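# Reinsert camera slide into focus block, align marks

## Task

The camera slide has come off its pinion and out of the focus block and is lying on the table. Put it back into the block from underneath with its lens facing down, then bring the mark on the slide to the same height as the mark on the block. Turning the knobs drives the pinion, which moves the slide.

## Robot and tools

Robot: two seven-joint xArm7 arms, left_arm and right_arm, each ending in a parallel two-finger gripper with a wrist camera. Base origins in the scene frame: left_arm (+0.024, +0.370, 0) m, right_arm (-0.059, -0.348, 0) m, both turned almost zero about z. A fixed two-camera stand sits behind the arms. Loose objects may occasionally be nudged by something.

Frames. Scene frame: origin at table-top height midway between the nominal bases, +x out over the table, +z up, left_arm on the +y side (arm names do not match image sides). Each arm's reported hand pose, velocities, Hand target and wrist-camera pose are in that arm's own base frame. Fixed cameras and the table use the scene frame. Reported positions can be off by a few cm, more at long reach. On the gripper, fingers point along its +z and close along its y. end_effector_position is the point between the pads when closed, about 2 cm short of the fingertips; closing pushes the tips roughly 10 mm further along +z, mostly while the pads are over 40 mm apart.

Row layout (shared by execute_actions and move): 14 numbers, each in [-1, 1]: left_arm dx, dy, dz, rx, ry, rz, opening, then right_arm in the same order. dx..rz are offsets, not poses, measured from that arm's Hand target as it stood when the action or move began, along that arm's base axes; 1.0 = 0.6 m for dx/dy/dz and 180 degrees for rotation. rx, ry, rz form one rotation vector, turning about the Hand target point. A translation longer than 1.0 may be scaled down. Opening is absolute: +1 fully open (0.084 m), -1 closed. Six zeros for an arm re-command its current Hand target; a 0 opening is a real half-open command, so to keep a gripper as it is, resend its present opening.

execute_actions(actions, cameras): actions is a list of actions; each action is a list of up to 15 rows, one per 1/30 s step, and a short list repeats its final row to fill 15 steps (0.5 s). Every row in an action counts from the same start pose; the next action counts from the new Hand target, so repeating an offset moves further. cameras: list of names, ["all"], or []; an unknown name invalidates the call. An empty actions list returns images and full state. 

move(target, speed, blend, opening_speed, blocking, cameras): straight-line path for each gripper. target is one 14-number row or up to 15 rows, all offsets from the Hand targets at the move's start. speed: m/s, 0.002 to 1, default 0.25 (turns up to twice that in rad/s), one value or one per target. blend: corner rounding in m per target, 0 means stop at each. opening_speed: rate on the -1..1 scale per second, at least 0.2. blocking=false returns after about 0.5 s while motion continues. A move lasts at most 10 s and does not avoid obstacles or the other arm; faster moves lag, stray and hit harder. The result adds a move: line with the outcome (done, off_target, moving, held, fault) and limits flags (paced = pose clipped, held = steps withheld).

wait(seconds 0 to 10): let time run holding commands. stop(): brake a running move. zoom_image(camera, region [x0, y0, x1, y1] in pixels, at most 504x504): closer look at the newest picture from that camera. clear_fault(arm): clear a reported torque fault. read_manual(section): licence texts only. finished_scene(scene): end the current scene, giving its number; irreversible, and the slide must stay aligned without the robot.

Cameras: cam_head_left, cam_head_right, cam_high, cam_low, cam_left_wrist, cam_right_wrist, each 896x504, with supplied pinhole calibration (small per-scene drift). Wrist depth lines give 7x7 cells of distance in mm (172 to 3000), rows separated by " / ", "-" for no value; transparent things are invisible to it.

Controller behaviour: each step the commanded pose is clipped to within 70 mm and 16 degrees of the measured gripper pose, so one action may fall short. Hand target is the last commanded pose after clipping; a gripper often rests short of it, and only a new command closes that gap. If an arm is blocked it keeps pushing; to release, command its target back past the gripper. Big wrist turns can swing the elbow. A clearance check withholds commands bringing the arms too close, but contact can still happen; any moderate arm-to-arm hit or squeeze, including one gripper closing on the other's fingers, can fail the scene.

Gripping: grip_measured uses the opening scale. To hold, command an opening well below grip_measured; lower squeezes harder, up to about 24 N per pad. Resending grip_measured gives a light hold on parts under about 6 cm.

Results also show Joint positions (last value = measured opening in m), joint torques (include arm weight, offset and noisy), Tool commands, and during execute_actions some per-step positions.

Hazards: contact torque reaching a joint's limit (waist 43.7, shoulder 43.8, upper arm roll 27.9, elbow 27.9, forearm roll 27.9, wrist pitch 15, wrist roll 15.7 N m, held weight included) or a motor saturated for 1 s causes a TORQUE FAULT; the arm halts until clear_fault. Motors heat when loaded, stretched or pushing; MOTOR HOT appears at 65 °C and at 80 °C the arm is braked for 30 s or more. Never let the slide fall, drop it, release it while moving, slam into fixed or heavy things, or leave anything off the table. Thinking time runs the clock; smooth, low-effort, quick motion is better.

Each tool is called after ">>>" in YAML: its name, and indented under it one key for each argument.

## Session

>>> execute_actions:
  actions: []

Scene clock: 0.00 s.
left_arm: end_effector_position=(+0.0857, -0.1280, +0.3473) grip_measured=+1.00 end_effector_quat_wxyz=(-0.309, +0.653, -0.157, +0.673) | right_arm: end_effector_position=(+0.5594, -0.0121, +0.2434) grip_measured=+1.00 end_effector_quat_wxyz=(-0.004, +0.664, -0.652, +0.367)
Joint positions: left_arm=[-1.171 -1.495 -1.29 0.238 0.388 1.595 -0.91 0.084] | right_arm=[-0.173 0.031 0.31 0.999 -0.988 0.709 2.384 0.084]
Joint velocities: within noise
Joint torques (N m): no reading
Wrist depth (mm): cam_left_wrist=[2749 - 2886 2828 2717 2604 2501 / - - 2935 2793 2749 2585 2519 / - - 2973 2828 2696 2654 446 / - - 2935 2851 2717 2405 2585 / - - 2986 2863 2760 2397 2585 / - - - 2911 2760 2364 1979 / 2973 - - 2863 2793 2664 812] | cam_right_wrist=[1186 2805 2474 662 582 506 445 / 1170 2706 703 615 535 472 423 / 2271 2492 647 569 499 445 400 / 2199 2294 602 524 463 417 376 / 2249 1669 557 490 439 395 359 / 2093 569 514 455 410 372 341 / 2026 532 484 432 390 356 328]
Hand target: left_arm +0.0857, -0.1280, +0.3473; -0.309, +0.653, -0.157, +0.673 | right_arm +0.5594, -0.0121, +0.2434; -0.004, +0.664, -0.652, +0.367
Tool commands: left_gripper/opening=+1.0 right_gripper/opening=+1.0

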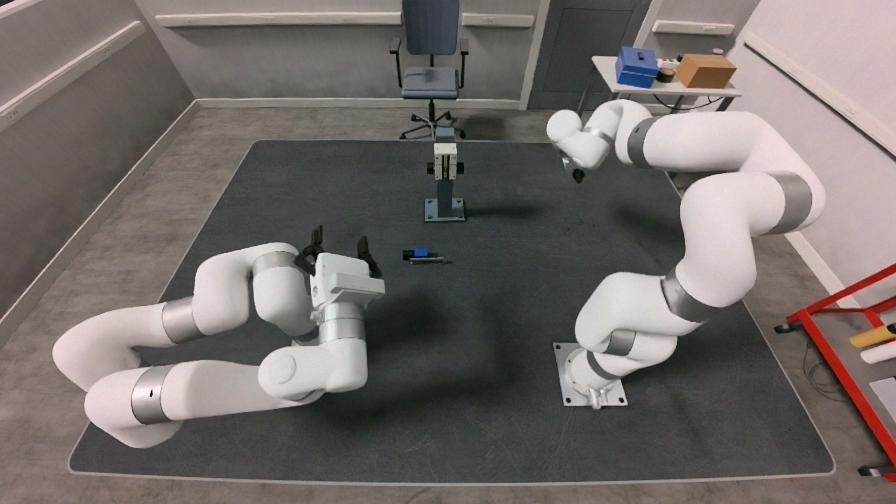

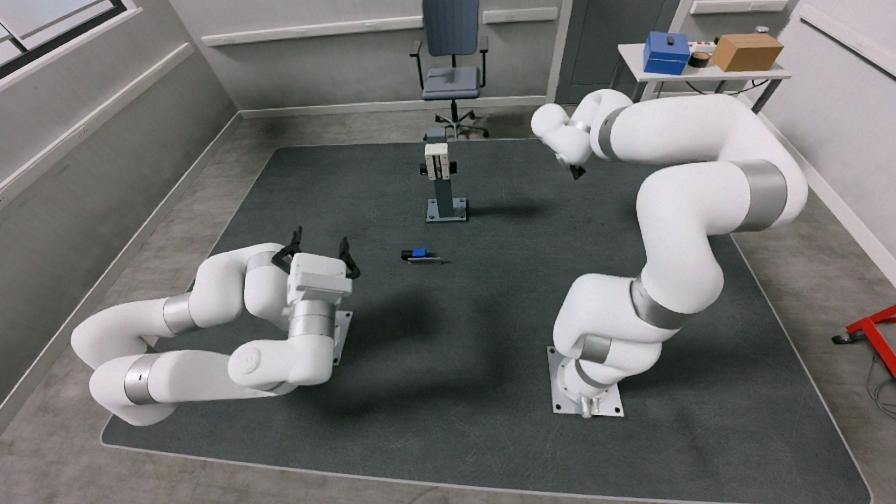

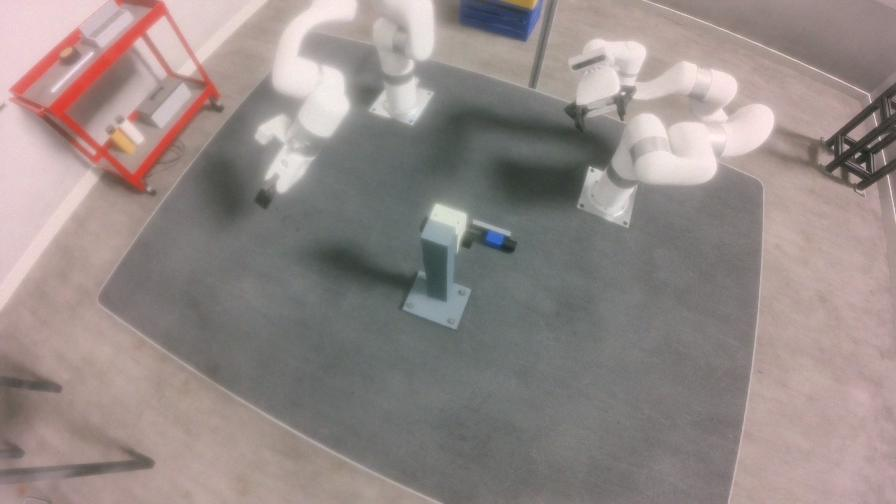

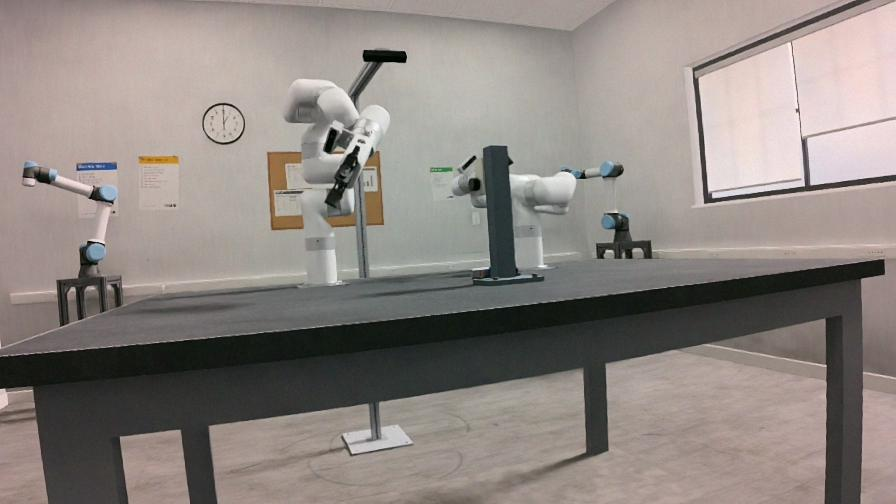

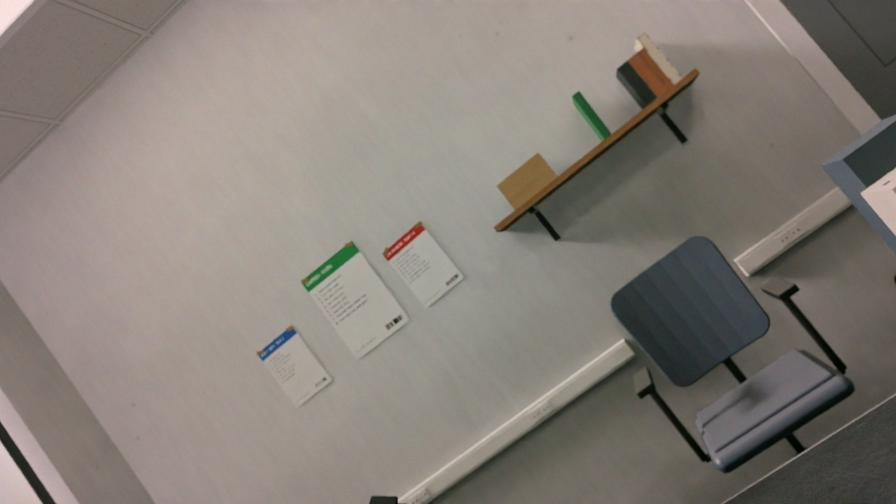

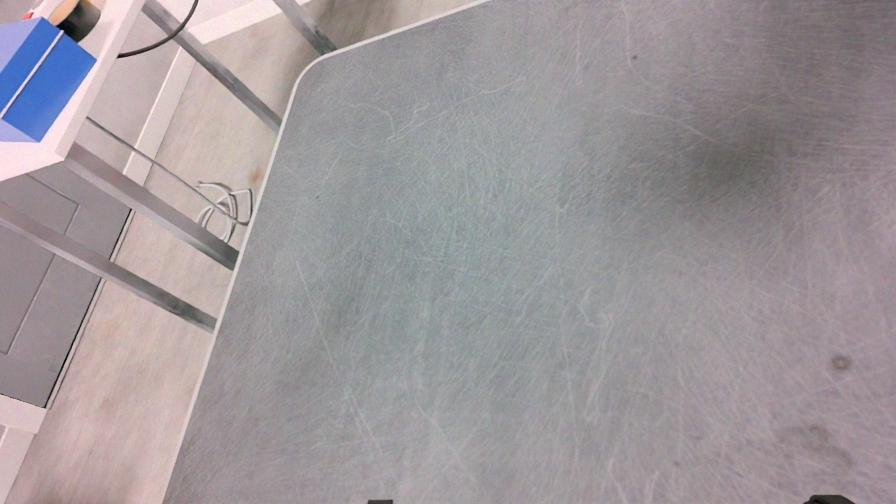

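>>> zoom_image:
  camera: "cam_head_left"
  region: [380, 110, 520, 280]

>>> zoom_image:
  camera: "cam_head_right"
  region: [380, 110, 520, 280]

>>> zoom_image:
  camera: "cam_high"
  region: [390, 180, 550, 340]

>>> zoom_image:
  camera: "cam_low"
  region: [430, 130, 570, 300]

Scaled by 2.965 from the camera's 896x504 image, which has a finer 1280x720 frame.

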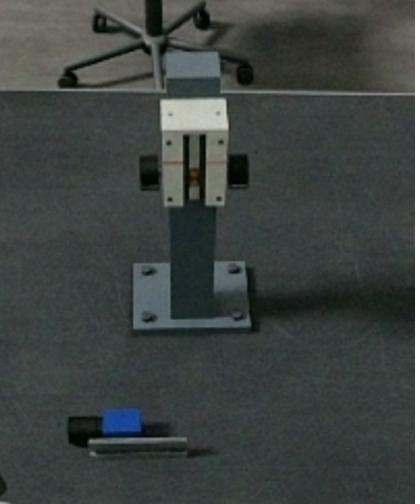

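Scaled by 2.965 from the camera's 896x504 image, which has a finer 1280x720 frame.

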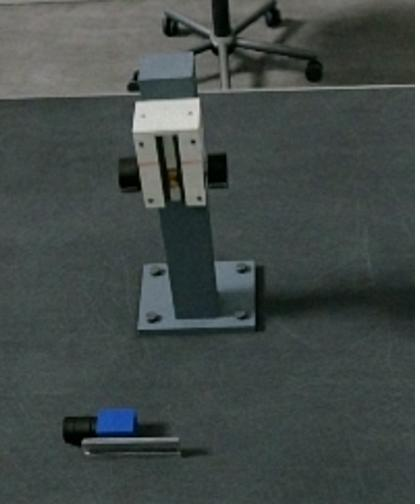

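Scaled by 3.150 from the camera's 896x504 image, which has a finer 1280x720 frame.

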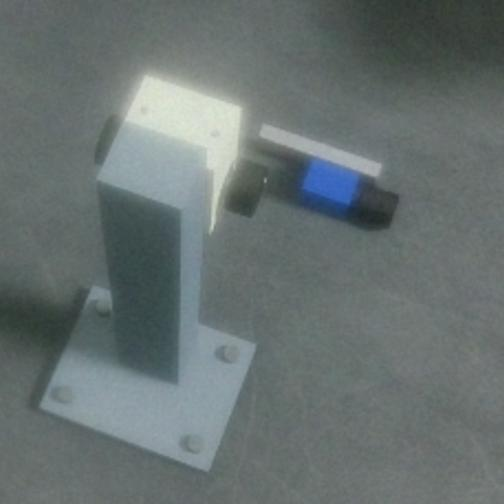

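Scaled by 2.965 from the camera's 896x504 image, which has a finer 1280x720 frame.

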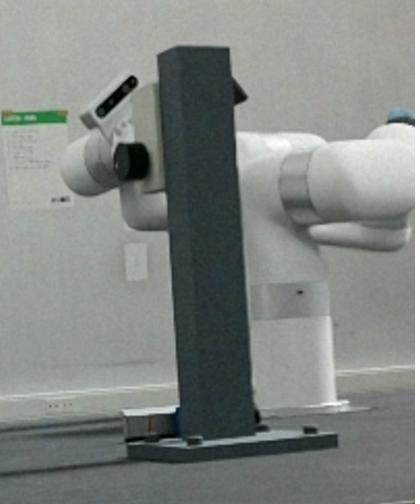

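>>> move:
  target: [0.34,-0.338,-0.24,0,0,-0.067,1,0,0,0,0,0,0,1]
  cameras: ["cam_left_wrist","cam_head_left"]

>>> zoom_image:
  camera: "cam_left_wrist"
  region: [200, 0, 704, 504]

Scene clock: 8.07 s.
left_arm: end_effector_position=(+0.2897, -0.3308, +0.2032) grip_measured=+1.00 end_effector_quat_wxyz=(-0.237, +0.633, -0.225, +0.702) | right_arm: end_effector_position=(+0.5594, -0.0121, +0.2434) grip_measured=+1.00 end_effector_quat_wxyz=(-0.004, +0.664, -0.652, +0.367)
Joint positions: left_arm=[0.212 -1.525 -1.715 0.46 0.612 0.305 -1.626 0.084] | right_arm=[-0.173 0.031 0.31 0.999 -0.988 0.709 2.384 0.084]
Joint torques (N m): left_arm=[3.48 7.77 20.27 0.56 2.1 -0.19 -2.11] | right_arm=[-0.02 -14.33 0.2 23.25 -0.08 -1.36 0.02]
Wrist depth (mm): cam_left_wrist=[2706 2706 2706 2685 2654 2614 2604 / 2717 2717 2664 2654 2634 2604 2575 / 2696 2654 301 2381 2566 2528 2528 / 2685 2654 254 262 2604 2528 2510 / 2634 2654 252 257 258 2538 2510 / 2614 2624 252 249 291 2483 645 / 2595 2575 2556 287 287 635 540] | cam_right_wrist=[1184 2793 2457 664 581 508 445 / 1158 2685 703 613 535 473 423 / 2264 2538 650 570 499 444 400 / 2213 2294 601 524 463 417 378 / 2249 1673 557 490 438 395 360 / 2112 569 515 457 410 373 341 / 2020 533 484 430 390 357 328]
Hand target: left_arm +0.2897, -0.3308, +0.2033; -0.237, +0.633, -0.225, +0.702 | right_arm +0.5594, -0.0121, +0.2434; -0.004, +0.664, -0.652, +0.367
Off the commanded pose: left_arm 0.000 m, 0 deg | right_arm 0.000 m, 0 deg.
move: done
camera_calibration:
cam_left_wrist: T_world_to_cam=[[0.0605502, -0.796926, -0.601034, -0.123701], [0.0788934, 0.604076, -0.793012, 0.407671], [0.995042, 0.000599401, 0.0994492, -0.173655], [0, 0, 0, 1]] pos_world=[0.148121, -0.344741, 0.26621]
Images, in order (width x height): cam_head_left 896x504, cam_left_wrist 896x504.

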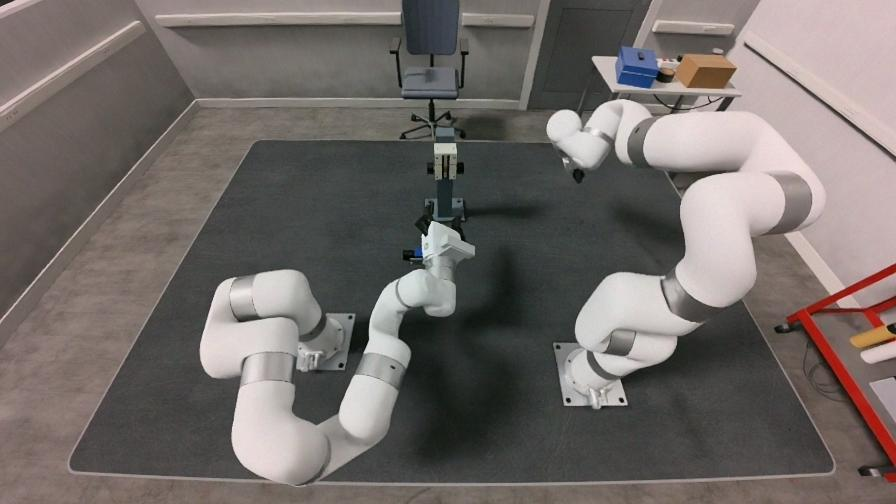

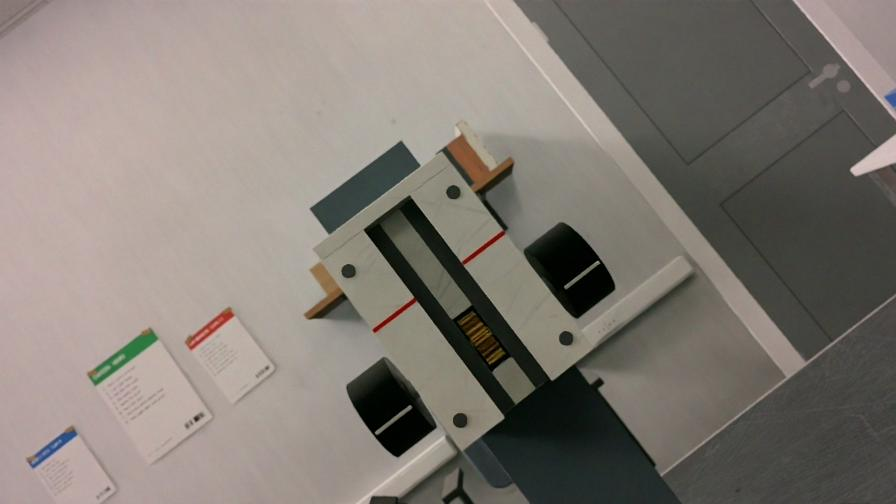

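Scaled by 1.000.

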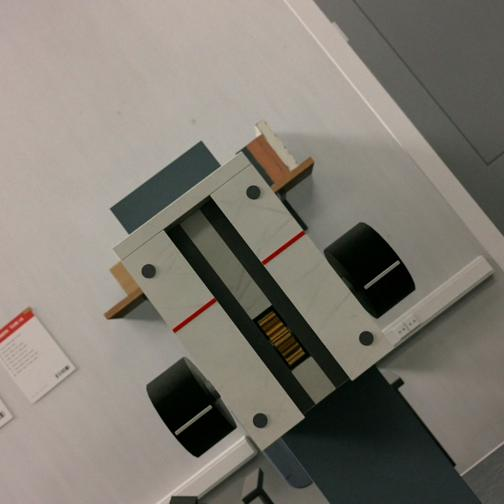

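>>> move:
  target:
    - [0,0.5,0.25,0,0,-0.5,1,0,0,0,0,0,0,1]
    - [0,0.5,0.25,0,0,-0.5,1,-0.367,0.84,-0.1,0.167,0.171,-0.0055,1]
  blend: 0.02
  speed: 0.35
  cameras: ["cam_right_wrist","cam_head_left"]

>>> zoom_image:
  camera: "cam_right_wrist"
  region: [200, 0, 704, 504]

Scene clock: 11.73 s.
left_arm: end_effector_position=(+0.2881, -0.2668, +0.2376) grip_measured=+1.00 end_effector_quat_wxyz=(-0.141, +0.599, -0.303, +0.728) | right_arm: end_effector_position=(+0.5594, -0.0121, +0.2434) grip_measured=+1.00 end_effector_quat_wxyz=(-0.004, +0.664, -0.652, +0.367)
Joint positions: left_arm=[0.064 -1.969 -1.663 0.071 0.692 -0.386 -1.789 0.084] | right_arm=[-0.173 0.031 0.31 0.999 -0.988 0.709 2.384 0.084]
Joint torques (N m): left_arm=[3.54 14.54 14.12 -2.32 1.41 2.36 -2.09] | right_arm=[-0.33 -13.93 0.18 23.19 -0.08 -1.26 -0.13]
Wrist depth (mm): cam_left_wrist=[2644 2717 2839 2899 - - - / 2604 2685 2727 2851 2886 - - / 2547 2604 2654 2760 2816 2948 1642 / 2465 2556 2595 308 276 1962 2899 / 2389 2474 2510 263 271 1957 1582 / 2356 2414 2538 - 257 2664 737 / 2325 2364 2414 2185 293 651 619] | cam_right_wrist=[1184 2793 2474 664 580 508 446 / 1158 2675 705 615 534 472 422 / 2279 2519 647 569 500 444 401 / 2185 2302 602 524 463 416 378 / 2257 1681 558 491 437 396 359 / 2106 568 516 457 411 373 341 / 2020 533 485 431 389 357 327]
Hand target: left_arm +0.2881, -0.2668, +0.2376; -0.142, +0.599, -0.303, +0.728 (not the last commanded pose) | right_arm +0.5594, -0.0121, +0.2434; -0.004, +0.664, -0.652, +0.367 (not the last commanded pose)
Off the commanded pose: left_arm 0.263 m, 75 deg | right_arm 0.553 m, 43 deg.
move: held (left_arm; a check stopped the path), off_target (right_arm; braked when a check withheld steps of left_arm); path passed 0 of 2 targets; limits=held
pose unreachable (left arm): on one or more control steps of this call, first in action 0 (counted from 0), this arm could not follow its commanded pose, so it was not sent that pose on those steps. It may still have moved: this result reports where it is.
cause: moving toward the commanded pose would bring two parts of the arm too close to each other (joints 2 (shoulder) to 5 (forearm roll) lie between them).
Images, in order (width x height): cam_head_left 896x504, cam_right_wrist 896x504.

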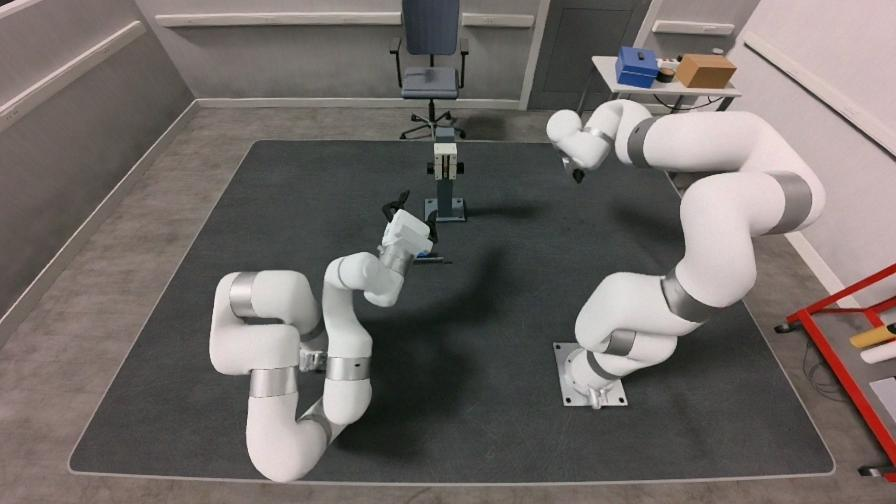

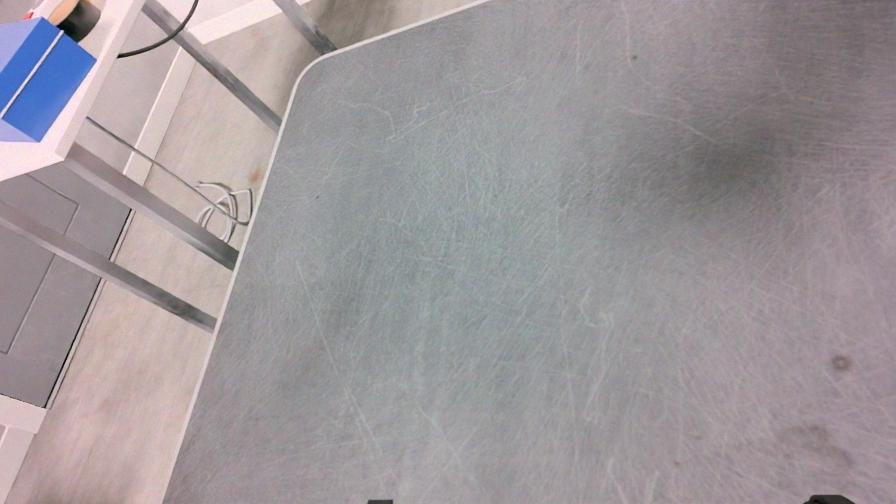

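Scaled by 1.000.

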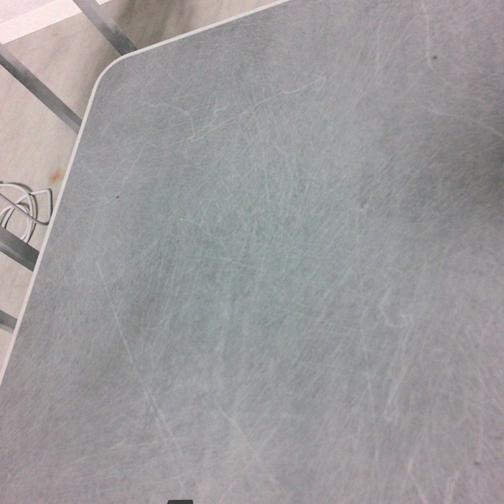

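>>> move:
  target:
    - [0.25,0.4,0.3,0,0,0.1,1,0,0,0,0,0,0,1]
    - [0.3,0.45,0.3,0,0,-0.2,1,-0.367,0.84,-0.1,0.167,0.171,-0.0055,1]
  blend: 0.02
  speed: 0.35
  cameras: ["cam_right_wrist","cam_head_left"]

>>> zoom_image:
  camera: "cam_right_wrist"
  region: [200, 0, 704, 504]

Scene clock: 13.77 s.
left_arm: end_effector_position=(+0.3061, -0.2325, +0.2622) grip_measured=+1.00 end_effector_quat_wxyz=(-0.161, +0.603, -0.284, +0.728) | right_arm: end_effector_position=(+0.5594, -0.0121, +0.2434) grip_measured=+1.00 end_effector_quat_wxyz=(-0.004, +0.664, -0.652, +0.367)
Joint positions: left_arm=[0.188 -2.031 -1.578 0.013 0.662 -0.513 -1.703 0.084] | right_arm=[-0.173 0.031 0.31 0.999 -0.988 0.709 2.384 0.084]
Joint torques (N m): left_arm=[-4.93 14.76 6 -0.92 1.14 2.34 -2.07] | right_arm=[0.07 -13.99 0 23.32 -0.08 -1.28 -0.19]
Wrist depth (mm): cam_left_wrist=[2644 2717 2782 2874 2874 2973 - / 2634 2634 2706 2749 2839 2886 2973 / 2528 2595 2644 2717 2760 2760 1653 / 2501 2547 2595 - 269 260 1690 / 2457 2492 2556 2575 262 253 263 / 2422 2431 2465 2538 - 243 738 / 2325 2405 2431 2192 - 279 287] | cam_right_wrist=[1194 2816 2465 665 582 509 444 / 1170 2696 700 615 534 471 423 / 2286 2510 648 571 499 444 401 / 2185 2302 600 524 465 416 378 / 2228 1673 559 491 438 395 360 / 2125 571 515 457 410 372 341 / 2026 533 485 431 390 357 328]
Hand target: left_arm +0.3061, -0.2325, +0.2621; -0.161, +0.603, -0.284, +0.728 (not the last commanded pose) | right_arm +0.5594, -0.0121, +0.2434; -0.004, +0.664, -0.652, +0.367 (not the last commanded pose)
Off the commanded pose: left_arm 0.326 m, 39 deg | right_arm 0.553 m, 43 deg.
move: held (left_arm; a check stopped the path), off_target (right_arm; braked when a check withheld steps of left_arm); path passed 0 of 2 targets; limits=held
pose unreachable (left arm): on one or more control steps of this call, first in action 0 (counted from 0), this arm could not follow its commanded pose, so it was not sent that pose on those steps. It may still have moved: this result reports where it is.
cause: moving toward the commanded pose would bring two parts of the arm too close to each other (joints 2 (shoulder) to 5 (forearm roll) lie between them).
Images, in order (width x height): cam_head_left 896x504, cam_right_wrist 896x504.

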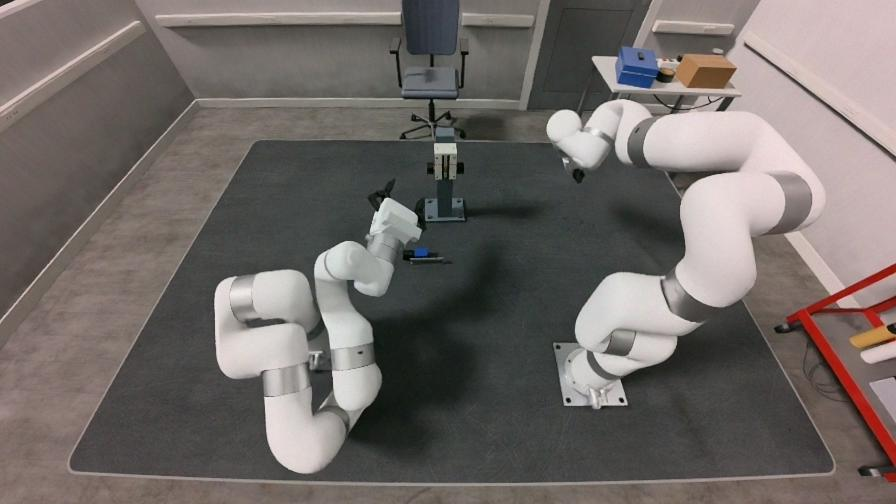

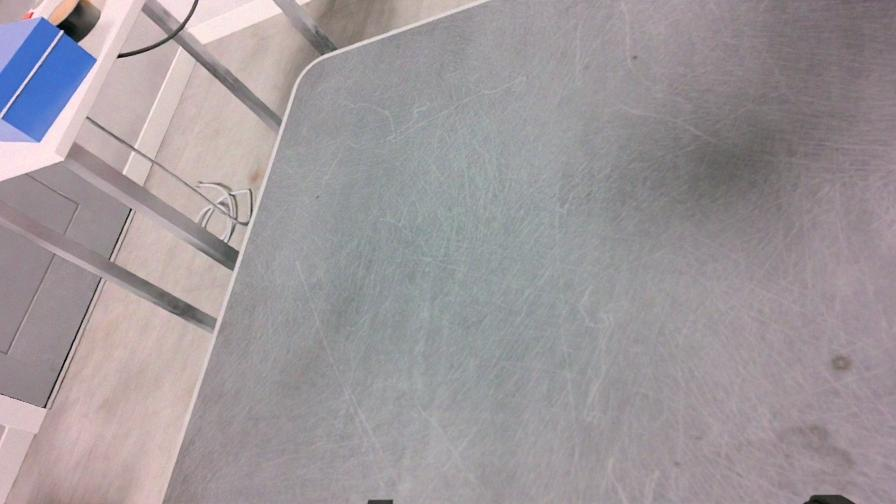

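Scaled by 1.000.

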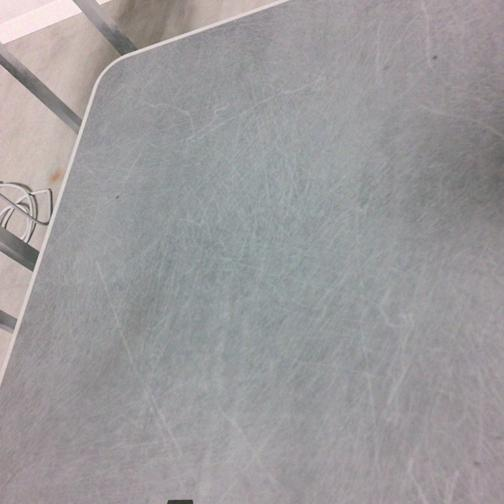

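>>> move:
  target:
    - [0.12,0.15,0.25,0,0,0,1,0,0,0,0,0,0,1]
    - [0.35,0.3,0.3,0,0,0,1,0,0,0,0,0,0,1]
    - [0.35,0.35,0.3,0,0,-0.3,1,0,0,0,0,0,0,1]
  blend: 0.02
  speed: 0.35

>>> move:
  target: [0,0,0,0,0,0,1,-0.367,0.84,-0.1,0.167,0.171,-0.0055,1]
  speed: 0.35
  cameras: ["cam_right_wrist","cam_head_left"]

>>> zoom_image:
  camera: "cam_right_wrist"
  region: [200, 0, 704, 504]

Scene clock: 18.80 s.
left_arm: end_effector_position=(+0.5160, -0.0225, +0.4422) grip_measured=+1.00 end_effector_quat_wxyz=(+0.187, +0.408, -0.527, +0.722) | right_arm: end_effector_position=(+0.5594, -0.0121, +0.2434) grip_measured=+1.00 end_effector_quat_wxyz=(-0.004, +0.664, -0.652, +0.367)
Joint positions: left_arm=[3.532 -0.553 -3.068 1.57 1.466 -1.69 -0.367 0.084] | right_arm=[-0.173 0.031 0.31 0.999 -0.988 0.709 2.384 0.084]
Joint torques (N m): left_arm=[3.71 32.9 -4.2 15.11 1.36 0.44 -2.03] | right_arm=[-0.12 -14.56 0.39 23.47 -0.25 -1.27 -0.12]
Wrist depth (mm): cam_left_wrist=[2547 2935 - - 2839 2664 2448 / 2911 - - - 2911 2782 640 / - - - - 2999 2771 641 / 2960 - - - - 2839 665 / 2706 - - - - 2839 2664 / 2492 2886 - - - 2839 - / 2348 2685 - - - 1320 1103] | cam_right_wrist=[1184 2782 2510 665 582 507 445 / 1168 2727 704 617 534 471 423 / 2294 2528 650 569 500 444 400 / 2192 2325 601 523 464 417 379 / 2220 1681 556 490 438 395 360 / 2106 570 515 457 410 373 341 / 2020 532 485 432 390 357 327]
Hand target: left_arm +0.5161, -0.0225, +0.4421; +0.187, +0.408, -0.527, +0.722 | right_arm +0.5594, -0.0121, +0.2434; -0.004, +0.664, -0.652, +0.367
Off the commanded pose: left_arm 0.000 m, 0 deg | right_arm 0.000 m, 0 deg.
joint sent to its limit (left arm) — joint 6 (wrist pitch), lower limit. The joint targets still meet the commanded pose.
move: done

Scene clock: 20.97 s.
left_arm: end_effector_position=(+0.5161, -0.0225, +0.4421) grip_measured=+1.00 end_effector_quat_wxyz=(+0.187, +0.408, -0.527, +0.722) | right_arm: end_effector_position=(+0.3392, +0.4919, +0.1834) grip_measured=+1.00 end_effector_quat_wxyz=(+0.001, +0.707, -0.707, +0.001)
Joint positions: left_arm=[3.532 -0.554 -3.068 1.57 1.467 -1.69 -0.367 0.084] | right_arm=[0.427 0.567 0.71 1.622 -0.387 1.2 2.771 0.084]
Joint torques (N m): left_arm=[3.64 32.92 -3.93 15.16 1.41 0.57 -1.99] | right_arm=[4.98 -16.1 6.18 26.32 -1.17 -0.5 1.8]
Wrist depth (mm): cam_left_wrist=[2538 2973 - - 2886 2696 2547 / 2986 - - - 2899 2738 2547 / - - - - 2973 2816 2614 / 2935 - - - - 2816 2634 / 2727 - - - - 2899 2706 / 2510 2863 - - - 2874 - / 2333 2644 - - - 1312 1103] | cam_right_wrist=[298 310 311 312 312 312 312 / 298 310 311 311 311 312 313 / 276 310 311 310 311 312 312 / 297 310 311 311 311 311 312 / 297 310 309 284 311 311 311 / 309 310 310 310 310 311 311 / 309 309 309 310 310 311 312]
Hand target: left_arm +0.5161, -0.0225, +0.4421; +0.187, +0.408, -0.527, +0.722 | right_arm +0.3392, +0.4919, +0.1834; +0.001, +0.707, -0.707, +0.001
Off the commanded pose: left_arm 0.000 m, 0 deg | right_arm 0.000 m, 0 deg.
move: done
camera_calibration:
cam_right_wrist: T_world_to_cam=[[-0.999827, 0.00955542, 0.0159555, 0.365447], [0.00969603, 0.999915, 0.0087583, -0.430876], [-0.0158705, 0.00891149, -0.999834, 0.314367], [0, 0, 0, 1]] pos_world=[0.374551, 0.424545, 0.312258]
Images, in order (width x height): cam_head_left 896x504, cam_right_wrist 896x504.

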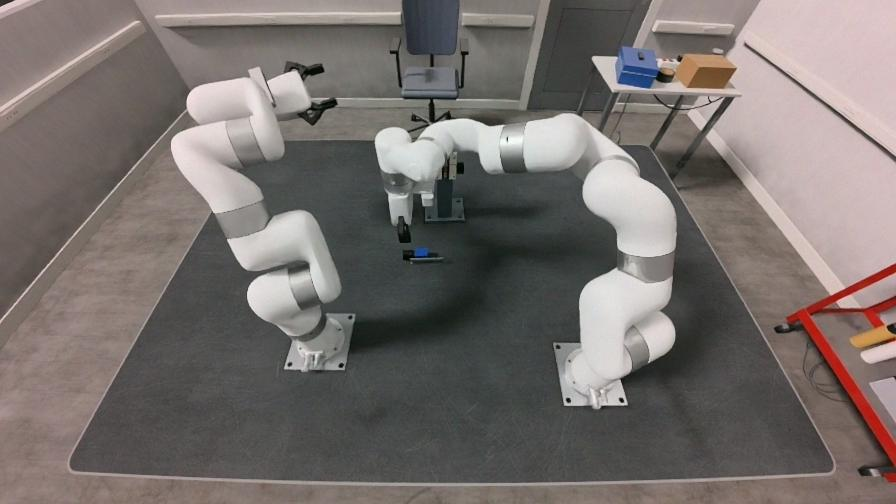

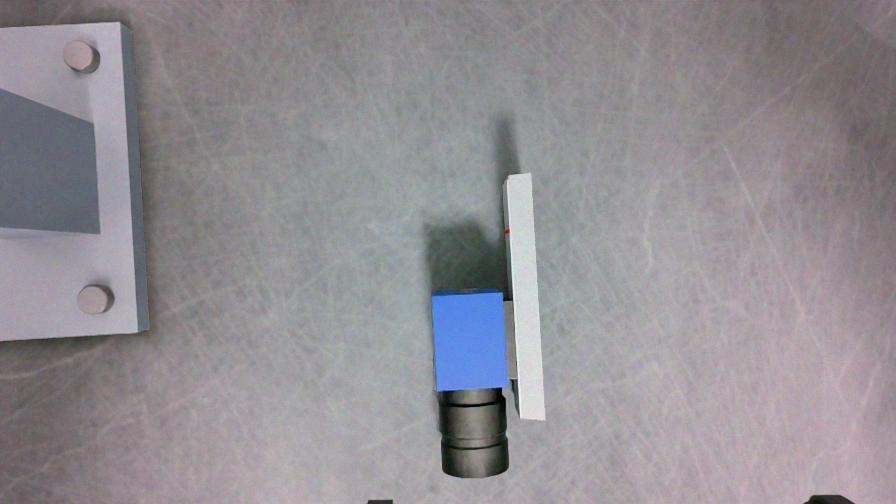

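Scaled by 1.000.

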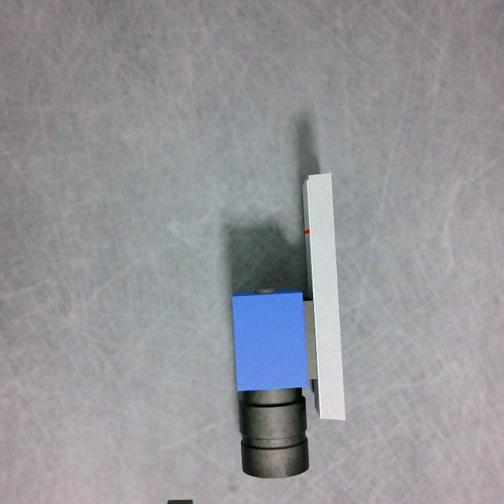

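>>> move:
  target:
    - [0,0,0,0,0,0,1,0.0242,-0.015,-0.17,0,0,0.013,0.5]
    - [0,0,0,0,0,0,1,0.0242,-0.015,-0.2605,0,0,0.013,0.5]
  speed: [0.25,0.08]
  blend: 0.005
  cameras: ["cam_right_wrist","cam_head_left"]

>>> zoom_image:
  camera: "cam_head_left"
  region: [380, 190, 480, 290]

Scene clock: 31.20 s.
left_arm: end_effector_position=(+0.5161, -0.0225, +0.4421) grip_measured=+1.00 end_effector_quat_wxyz=(+0.187, +0.408, -0.527, +0.722) | right_arm: end_effector_position=(+0.3537, +0.4829, +0.0271) grip_measured=+0.49 end_effector_quat_wxyz=(+0.001, +0.722, -0.692, +0.001)
Joint positions: left_arm=[3.532 -0.554 -3.068 1.57 1.467 -1.69 -0.367 0.084] | right_arm=[0.449 0.782 0.602 1.495 -0.543 0.887 2.797 0.065]
Joint torques (N m): left_arm=[4.06 32.93 -4.1 14.97 1.28 0.48 -1.63] | right_arm=[5.06 -18.16 7.82 23.64 -1.61 -3.17 1.89]
Wrist depth (mm): cam_left_wrist=[2519 2923 - - 2886 2727 2538 / 2973 - - - 2911 2717 2585 / - - - - 2960 2771 2595 / 2948 - - - - 2793 2604 / 2685 - - - - 2828 2696 / 2510 2886 - - - 2899 - / 2364 2664 - - - 1307 1101] | cam_right_wrist=[- - - - - - - / - - - - - - - / - - - - - - - / - - - - - - - / - - - - - - - / - - - - - - - / - - - - - - -]
Hand target: left_arm +0.5161, -0.0225, +0.4421; +0.187, +0.408, -0.527, +0.722 | right_arm +0.3537, +0.4829, +0.0271; +0.001, +0.722, -0.692, +0.001
Off the commanded pose: left_arm 0.000 m, 0 deg | right_arm 0.000 m, 0 deg.
move: done
camera_calibration:
cam_right_wrist: T_world_to_cam=[[-0.999381, -0.0313369, 0.0159996, 0.402076], [-0.0312016, 0.999476, 0.00863448, -0.405986], [-0.0162618, 0.00812993, -0.999835, 0.158812], [0, 0, 0, 1]] pos_world=[0.391742, 0.417082, 0.155858]
Images, in order (width x height): cam_head_left 896x504, cam_right_wrist 896x504.

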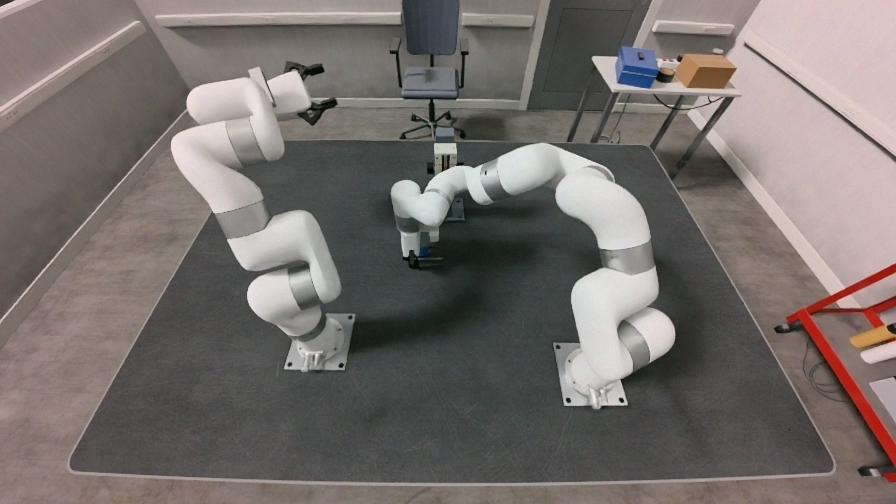

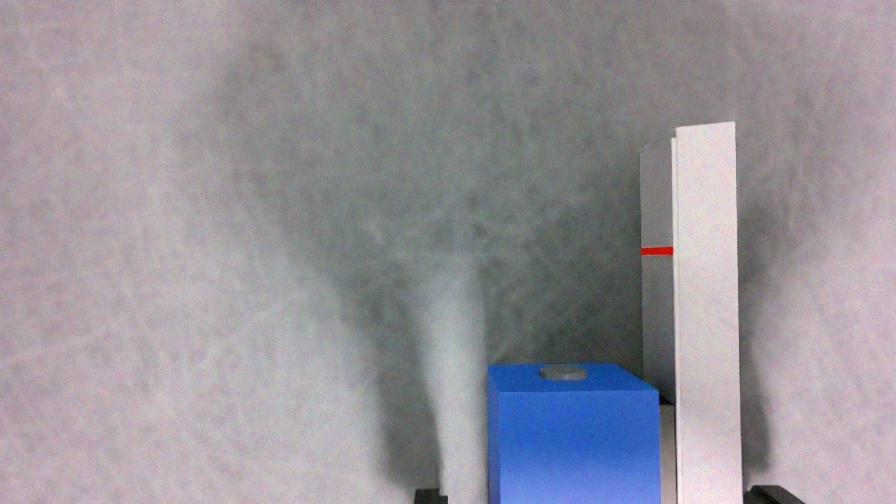

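Scaled by 5.040 from the camera's 896x504 image, which has a finer 1280x720 frame.

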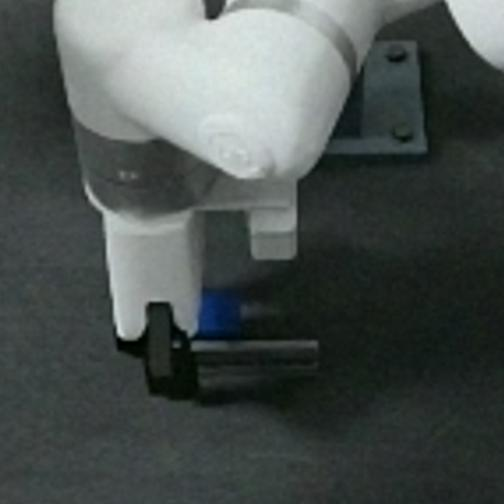

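>>> move:
  target: [0,0,0,0,0,0,1,0.0065,0,0,0,0,0,0.5]
  speed: 0.03

>>> move:
  target: [0,0,0,0,0,0,1,0,0,0,0,0,0,-0.3]
  opening_speed: 0.3
  cameras: ["cam_right_wrist"]

Scene clock: 33.27 s.
left_arm: end_effector_position=(+0.5161, -0.0225, +0.4421) grip_measured=+1.00 end_effector_quat_wxyz=(+0.187, +0.408, -0.527, +0.722) | right_arm: end_effector_position=(+0.3576, +0.4829, +0.0271) grip_measured=+0.49 end_effector_quat_wxyz=(+0.001, +0.722, -0.692, +0.001)
Joint positions: left_arm=[3.532 -0.554 -3.068 1.57 1.467 -1.69 -0.367 0.084] | right_arm=[0.449 0.789 0.6 1.507 -0.543 0.892 2.79 0.065]
Joint torques (N m): left_arm=[3.62 33.02 -4.08 14.9 1.48 0.57 -1.57] | right_arm=[-5.41 -17.99 7.93 23.42 0.8 -0.62 -1.98]
Wrist depth (mm): cam_left_wrist=[2519 2923 - - 2851 2696 2510 / 2948 - - - 2935 2727 2585 / - - - - 2960 2771 2614 / 2948 - - - - 2839 2654 / 2727 - - - - 2828 2706 / 2547 2863 - - - 2948 - / 2348 2664 - - - 1312 1101] | cam_right_wrist=[- - - - - - - / - - - - - - - / - - - - - - - / - - - - - - - / - - - - - - - / - - - - - - - / - - - - - - -]
Hand target: left_arm +0.5161, -0.0225, +0.4421; +0.187, +0.408, -0.527, +0.722 | right_arm +0.3576, +0.4829, +0.0271; +0.001, +0.722, -0.692, +0.001
Off the commanded pose: left_arm 0.000 m, 0 deg | right_arm 0.000 m, 0 deg.
move: done

Scene clock: 36.13 s.
left_arm: end_effector_position=(+0.5161, -0.0225, +0.4421) grip_measured=+1.00 end_effector_quat_wxyz=(+0.187, +0.408, -0.527, +0.722) | right_arm: end_effector_position=(+0.3576, +0.4829, +0.0271) grip_measured=+0.02 end_effector_quat_wxyz=(+0.001, +0.722, -0.692, +0.001)
Joint positions: left_arm=[3.532 -0.554 -3.068 1.57 1.467 -1.69 -0.367 0.084] | right_arm=[0.449 0.789 0.6 1.507 -0.543 0.892 2.79 0.045]
Joint torques (N m): left_arm=[3.65 33 -4.03 14.8 1.34 0.62 -1.3] | right_arm=[-3.99 -18.35 10.05 15.72 0.7 -0.67 -1.95]
Wrist depth (mm): cam_left_wrist=[2547 2960 - - 2899 2696 2547 / - - - - 2948 2760 2556 / - - - - 2935 2760 2624 / 2923 - - - - 2828 2624 / 2696 - - - - 2851 2685 / 2492 2874 - - - 2911 - / 2348 2654 - - - 1317 1100] | cam_right_wrist=[- - - - - - - / - - - - - - - / - - - - - - - / - - - - - - - / - - - - - - - / - - - - - - - / - - - - - - -]
Hand target: left_arm +0.5161, -0.0225, +0.4421; +0.187, +0.408, -0.527, +0.722 | right_arm +0.3576, +0.4829, +0.0271; +0.001, +0.722, -0.692, +0.001
Off the commanded pose: left_arm 0.000 m, 0 deg | right_arm 0.000 m, 0 deg.
move: done
camera_calibration:
cam_right_wrist: T_world_to_cam=[[-0.999384, -0.0312384, 0.0159966, 0.405933], [-0.0311015, 0.999478, 0.00873425, -0.405921], [-0.0162611, 0.00823135, -0.999834, 0.158933], [0, 0, 0, 1]] pos_world=[0.395642, 0.417082, 0.155958]
Images, in order (width x height): cam_right_wrist 896x504.

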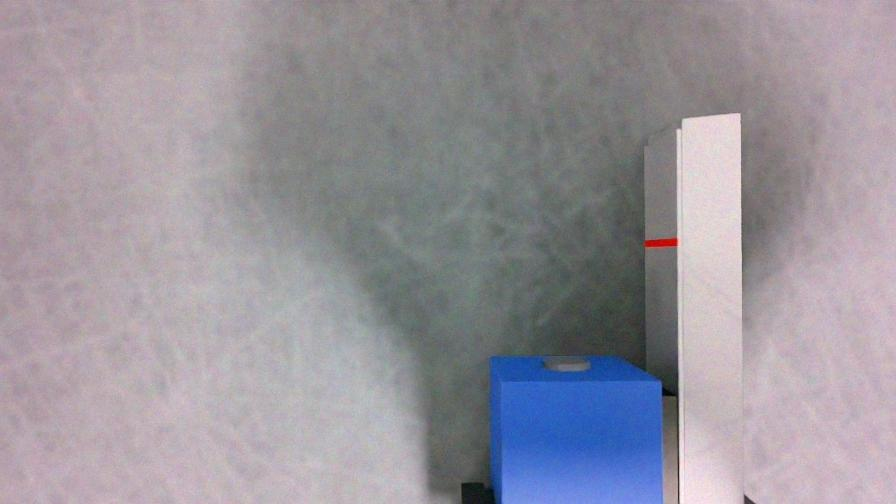

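>>> move:
  target:
    - [0,0,0,0,0,0,1,0,0,0.15,0,0,0,-0.3]
    - [0,0,0,0,0,0,1,-0.03,-0.305,0.405,0.0074,-0.35,0.351,-0.3]
    - [0,0,0,0,0,0,1,0.0,-0.32,0.35,0.0149,-0.699,0.701,-0.3]
  blend: 0.03
  speed: 0.3
  cameras: ["cam_right_wrist","cam_head_left"]

Scene clock: 44.90 s.
left_arm: end_effector_position=(+0.5161, -0.0225, +0.4421) grip_measured=+1.00 end_effector_quat_wxyz=(+0.187, +0.408, -0.527, +0.722) | right_arm: end_effector_position=(+0.3576, +0.2909, +0.2371) grip_measured=+0.02 end_effector_quat_wxyz=(+0.500, -0.501, -0.500, -0.499)
Joint positions: left_arm=[3.532 -0.554 -3.068 1.57 1.467 -1.69 -0.367 0.084] | right_arm=[-0.533 0.771 0.66 0.896 -1.709 -1.148 0.278 0.045]
Joint torques (N m): left_arm=[3.67 32.78 -4.09 14.69 1.24 0.6 -0.78] | right_arm=[5.15 -11.31 9.83 13.47 -0.7 -4.6 1.91]
Wrist depth (mm): cam_left_wrist=[2528 2999 - - 2886 2685 2510 / 2923 - - - 2960 2738 2585 / - - - - 2960 2771 2624 / 2911 - - - - 2793 2624 / 2717 - - - - 2839 2654 / 2492 2863 - - - 2960 - / 2340 2644 - - - 1310 1101] | cam_right_wrist=[2717 2727 604 552 2717 2782 2738 / 2717 566 581 691 685 589 2749 / 2717 465 2706 2749 718 2749 2771 / 2696 458 2727 2738 2727 - - / 445 469 2738 2717 2738 - 245 / 2717 532 - - - - 245 / 878 528 - - - 913 -]
Hand target: left_arm +0.5161, -0.0225, +0.4421; +0.187, +0.408, -0.527, +0.722 | right_arm +0.3576, +0.2909, +0.2371; +0.500, -0.501, -0.500, -0.499
Off the commanded pose: left_arm 0.000 m, 0 deg | right_arm 0.000 m, 0 deg.
move: done
camera_calibration:
cam_right_wrist: T_world_to_cam=[[0.999789, -0.0166927, -0.0120067, -0.315911], [-0.0122003, -0.0115448, -0.999859, 0.31072], [0.0165518, 0.999794, -0.0117461, -0.164064], [0, 0, 0, 1]] pos_world=[0.32235, 0.162344, 0.304956]
Images, in order (width x height): cam_head_left 896x504, cam_right_wrist 896x504.

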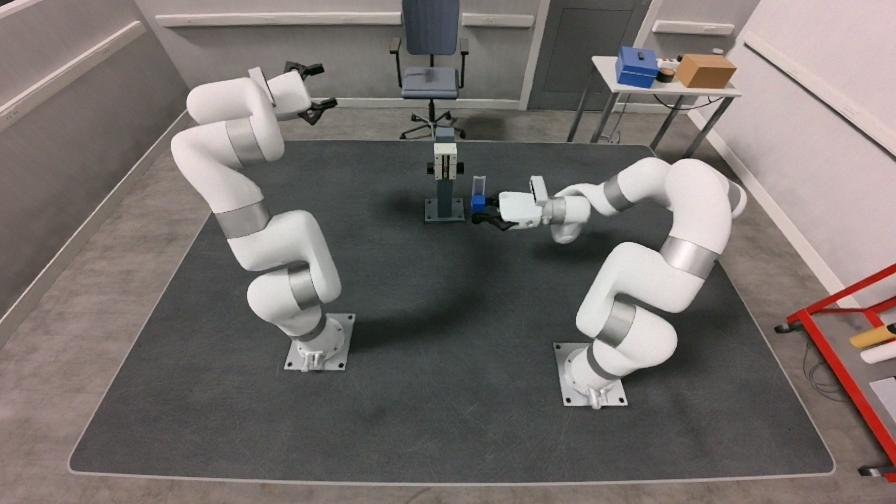

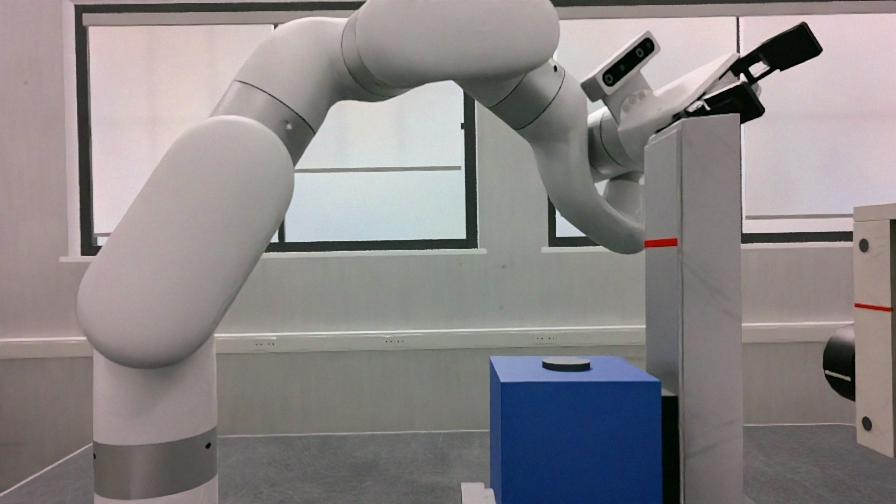

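>>> move:
  target: [0,0,0,0,0,0,1,0.04,0.015,-0.22,0.139,0,0,-0.3]
  cameras: ["cam_right_wrist"]

>>> zoom_image:
  camera: "cam_right_wrist"
  region: [696, 100, 896, 300]

Scene clock: 51.73 s.
left_arm: end_effector_position=(+0.5161, -0.0225, +0.4421) grip_measured=+1.00 end_effector_quat_wxyz=(+0.187, +0.408, -0.527, +0.722) | right_arm: end_effector_position=(+0.3746, +0.2939, +0.1777) grip_measured=+0.02 end_effector_quat_wxyz=(+0.535, -0.435, -0.459, -0.561)
Joint positions: left_arm=[3.532 -0.554 -3.068 1.57 1.467 -1.69 -0.367 0.084] | right_arm=[-0.437 1.152 0.592 1.101 -1.758 -1.25 0.066 0.045]
Joint torques (N m): left_arm=[3.6 32.89 -3.74 14.56 1.34 0.59 -0.48] | right_arm=[-2.09 -19.44 12.59 2.49 -0.6 -2.32 0.1]
Wrist depth (mm): cam_left_wrist=[2510 2973 - - 2874 2706 2510 / 2973 - - - 2948 2727 2575 / - - - - 2973 2805 2604 / 2923 - - - - 2805 2614 / 2717 - - - - 2816 2675 / 2510 2874 - - - 2899 - / 2348 2634 - - - 1315 1105] | cam_right_wrist=[2960 - - - - - - / 2960 2923 626 604 2886 2999 - / 2863 493 659 2839 729 - 256 / 463 478 2782 2749 743 - 254 / 452 564 2717 2738 2727 - 253 / 514 537 - - - 2675 - / 497 519 - - - 2614 -]
Hand target: left_arm +0.5161, -0.0225, +0.4421; +0.187, +0.408, -0.527, +0.722 | right_arm +0.3746, +0.2939, +0.1777; +0.535, -0.435, -0.459, -0.561 (not the last commanded pose)
Tool commands: left_gripper/opening=+1.0 right_gripper/opening=-0.3
Off the commanded pose: left_arm 0.000 m, 0 deg | right_arm 0.073 m, 14 deg.
TORQUE FAULT: the external load on joint 2 (shoulder) of the right arm reached its load limit, and that arm stopped. The contact can be on any part of that arm beyond that joint, not only on its tool. A torque fault puts only its own arm into a fault stop. That arm's remaining commands of this call were not run. The hold on joint 2 (shoulder) of that arm was moved back by the arm itself, up to 3 degrees, as the stop began. That arm is still stopped at the end of this call. While its stop runs, that arm, its gripper or tool too, takes no new command.
CLEAR FAULT: the right arm stays stopped (state 4) until you call clear_fault(arm="right_arm").
End effector pose when the fault began: right_arm: position (+0.3697, +0.2957, +0.1665), quat_wxyz (+0.551, -0.443, -0.440, -0.554)
Joint positions when the fault began: right_arm=[-0.438 1.203 0.592 1.098 -1.757 -1.249 0.067 0.045]
move: fault (right_arm)
camera_calibration:
cam_right_wrist: T_world_to_cam=[[0.999127, -0.0202683, 0.0365258, -0.340928], [0.0397243, 0.190573, -0.980869, 0.169344], [0.0129197, 0.981464, 0.191212, -0.197283], [0, 0, 0, 1]] pos_world=[0.336452, 0.154444, 0.21628]
Images, in order (width x height): cam_right_wrist 896x504.

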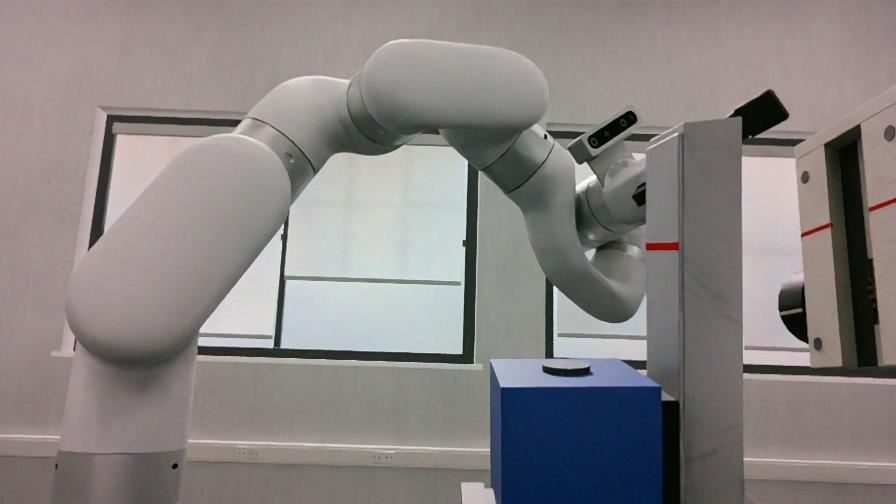

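Scaled by 2.520 from the camera's 896x504 image, which has a finer 1280x720 frame.

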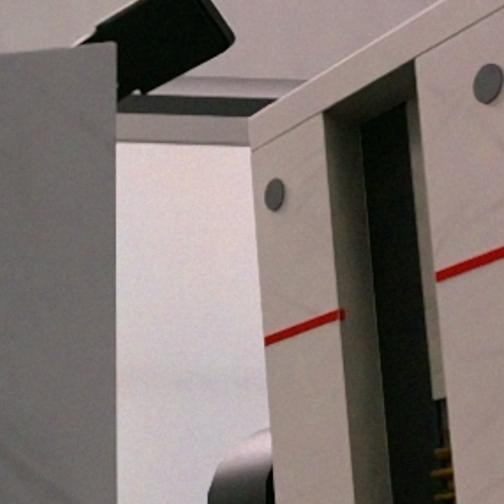

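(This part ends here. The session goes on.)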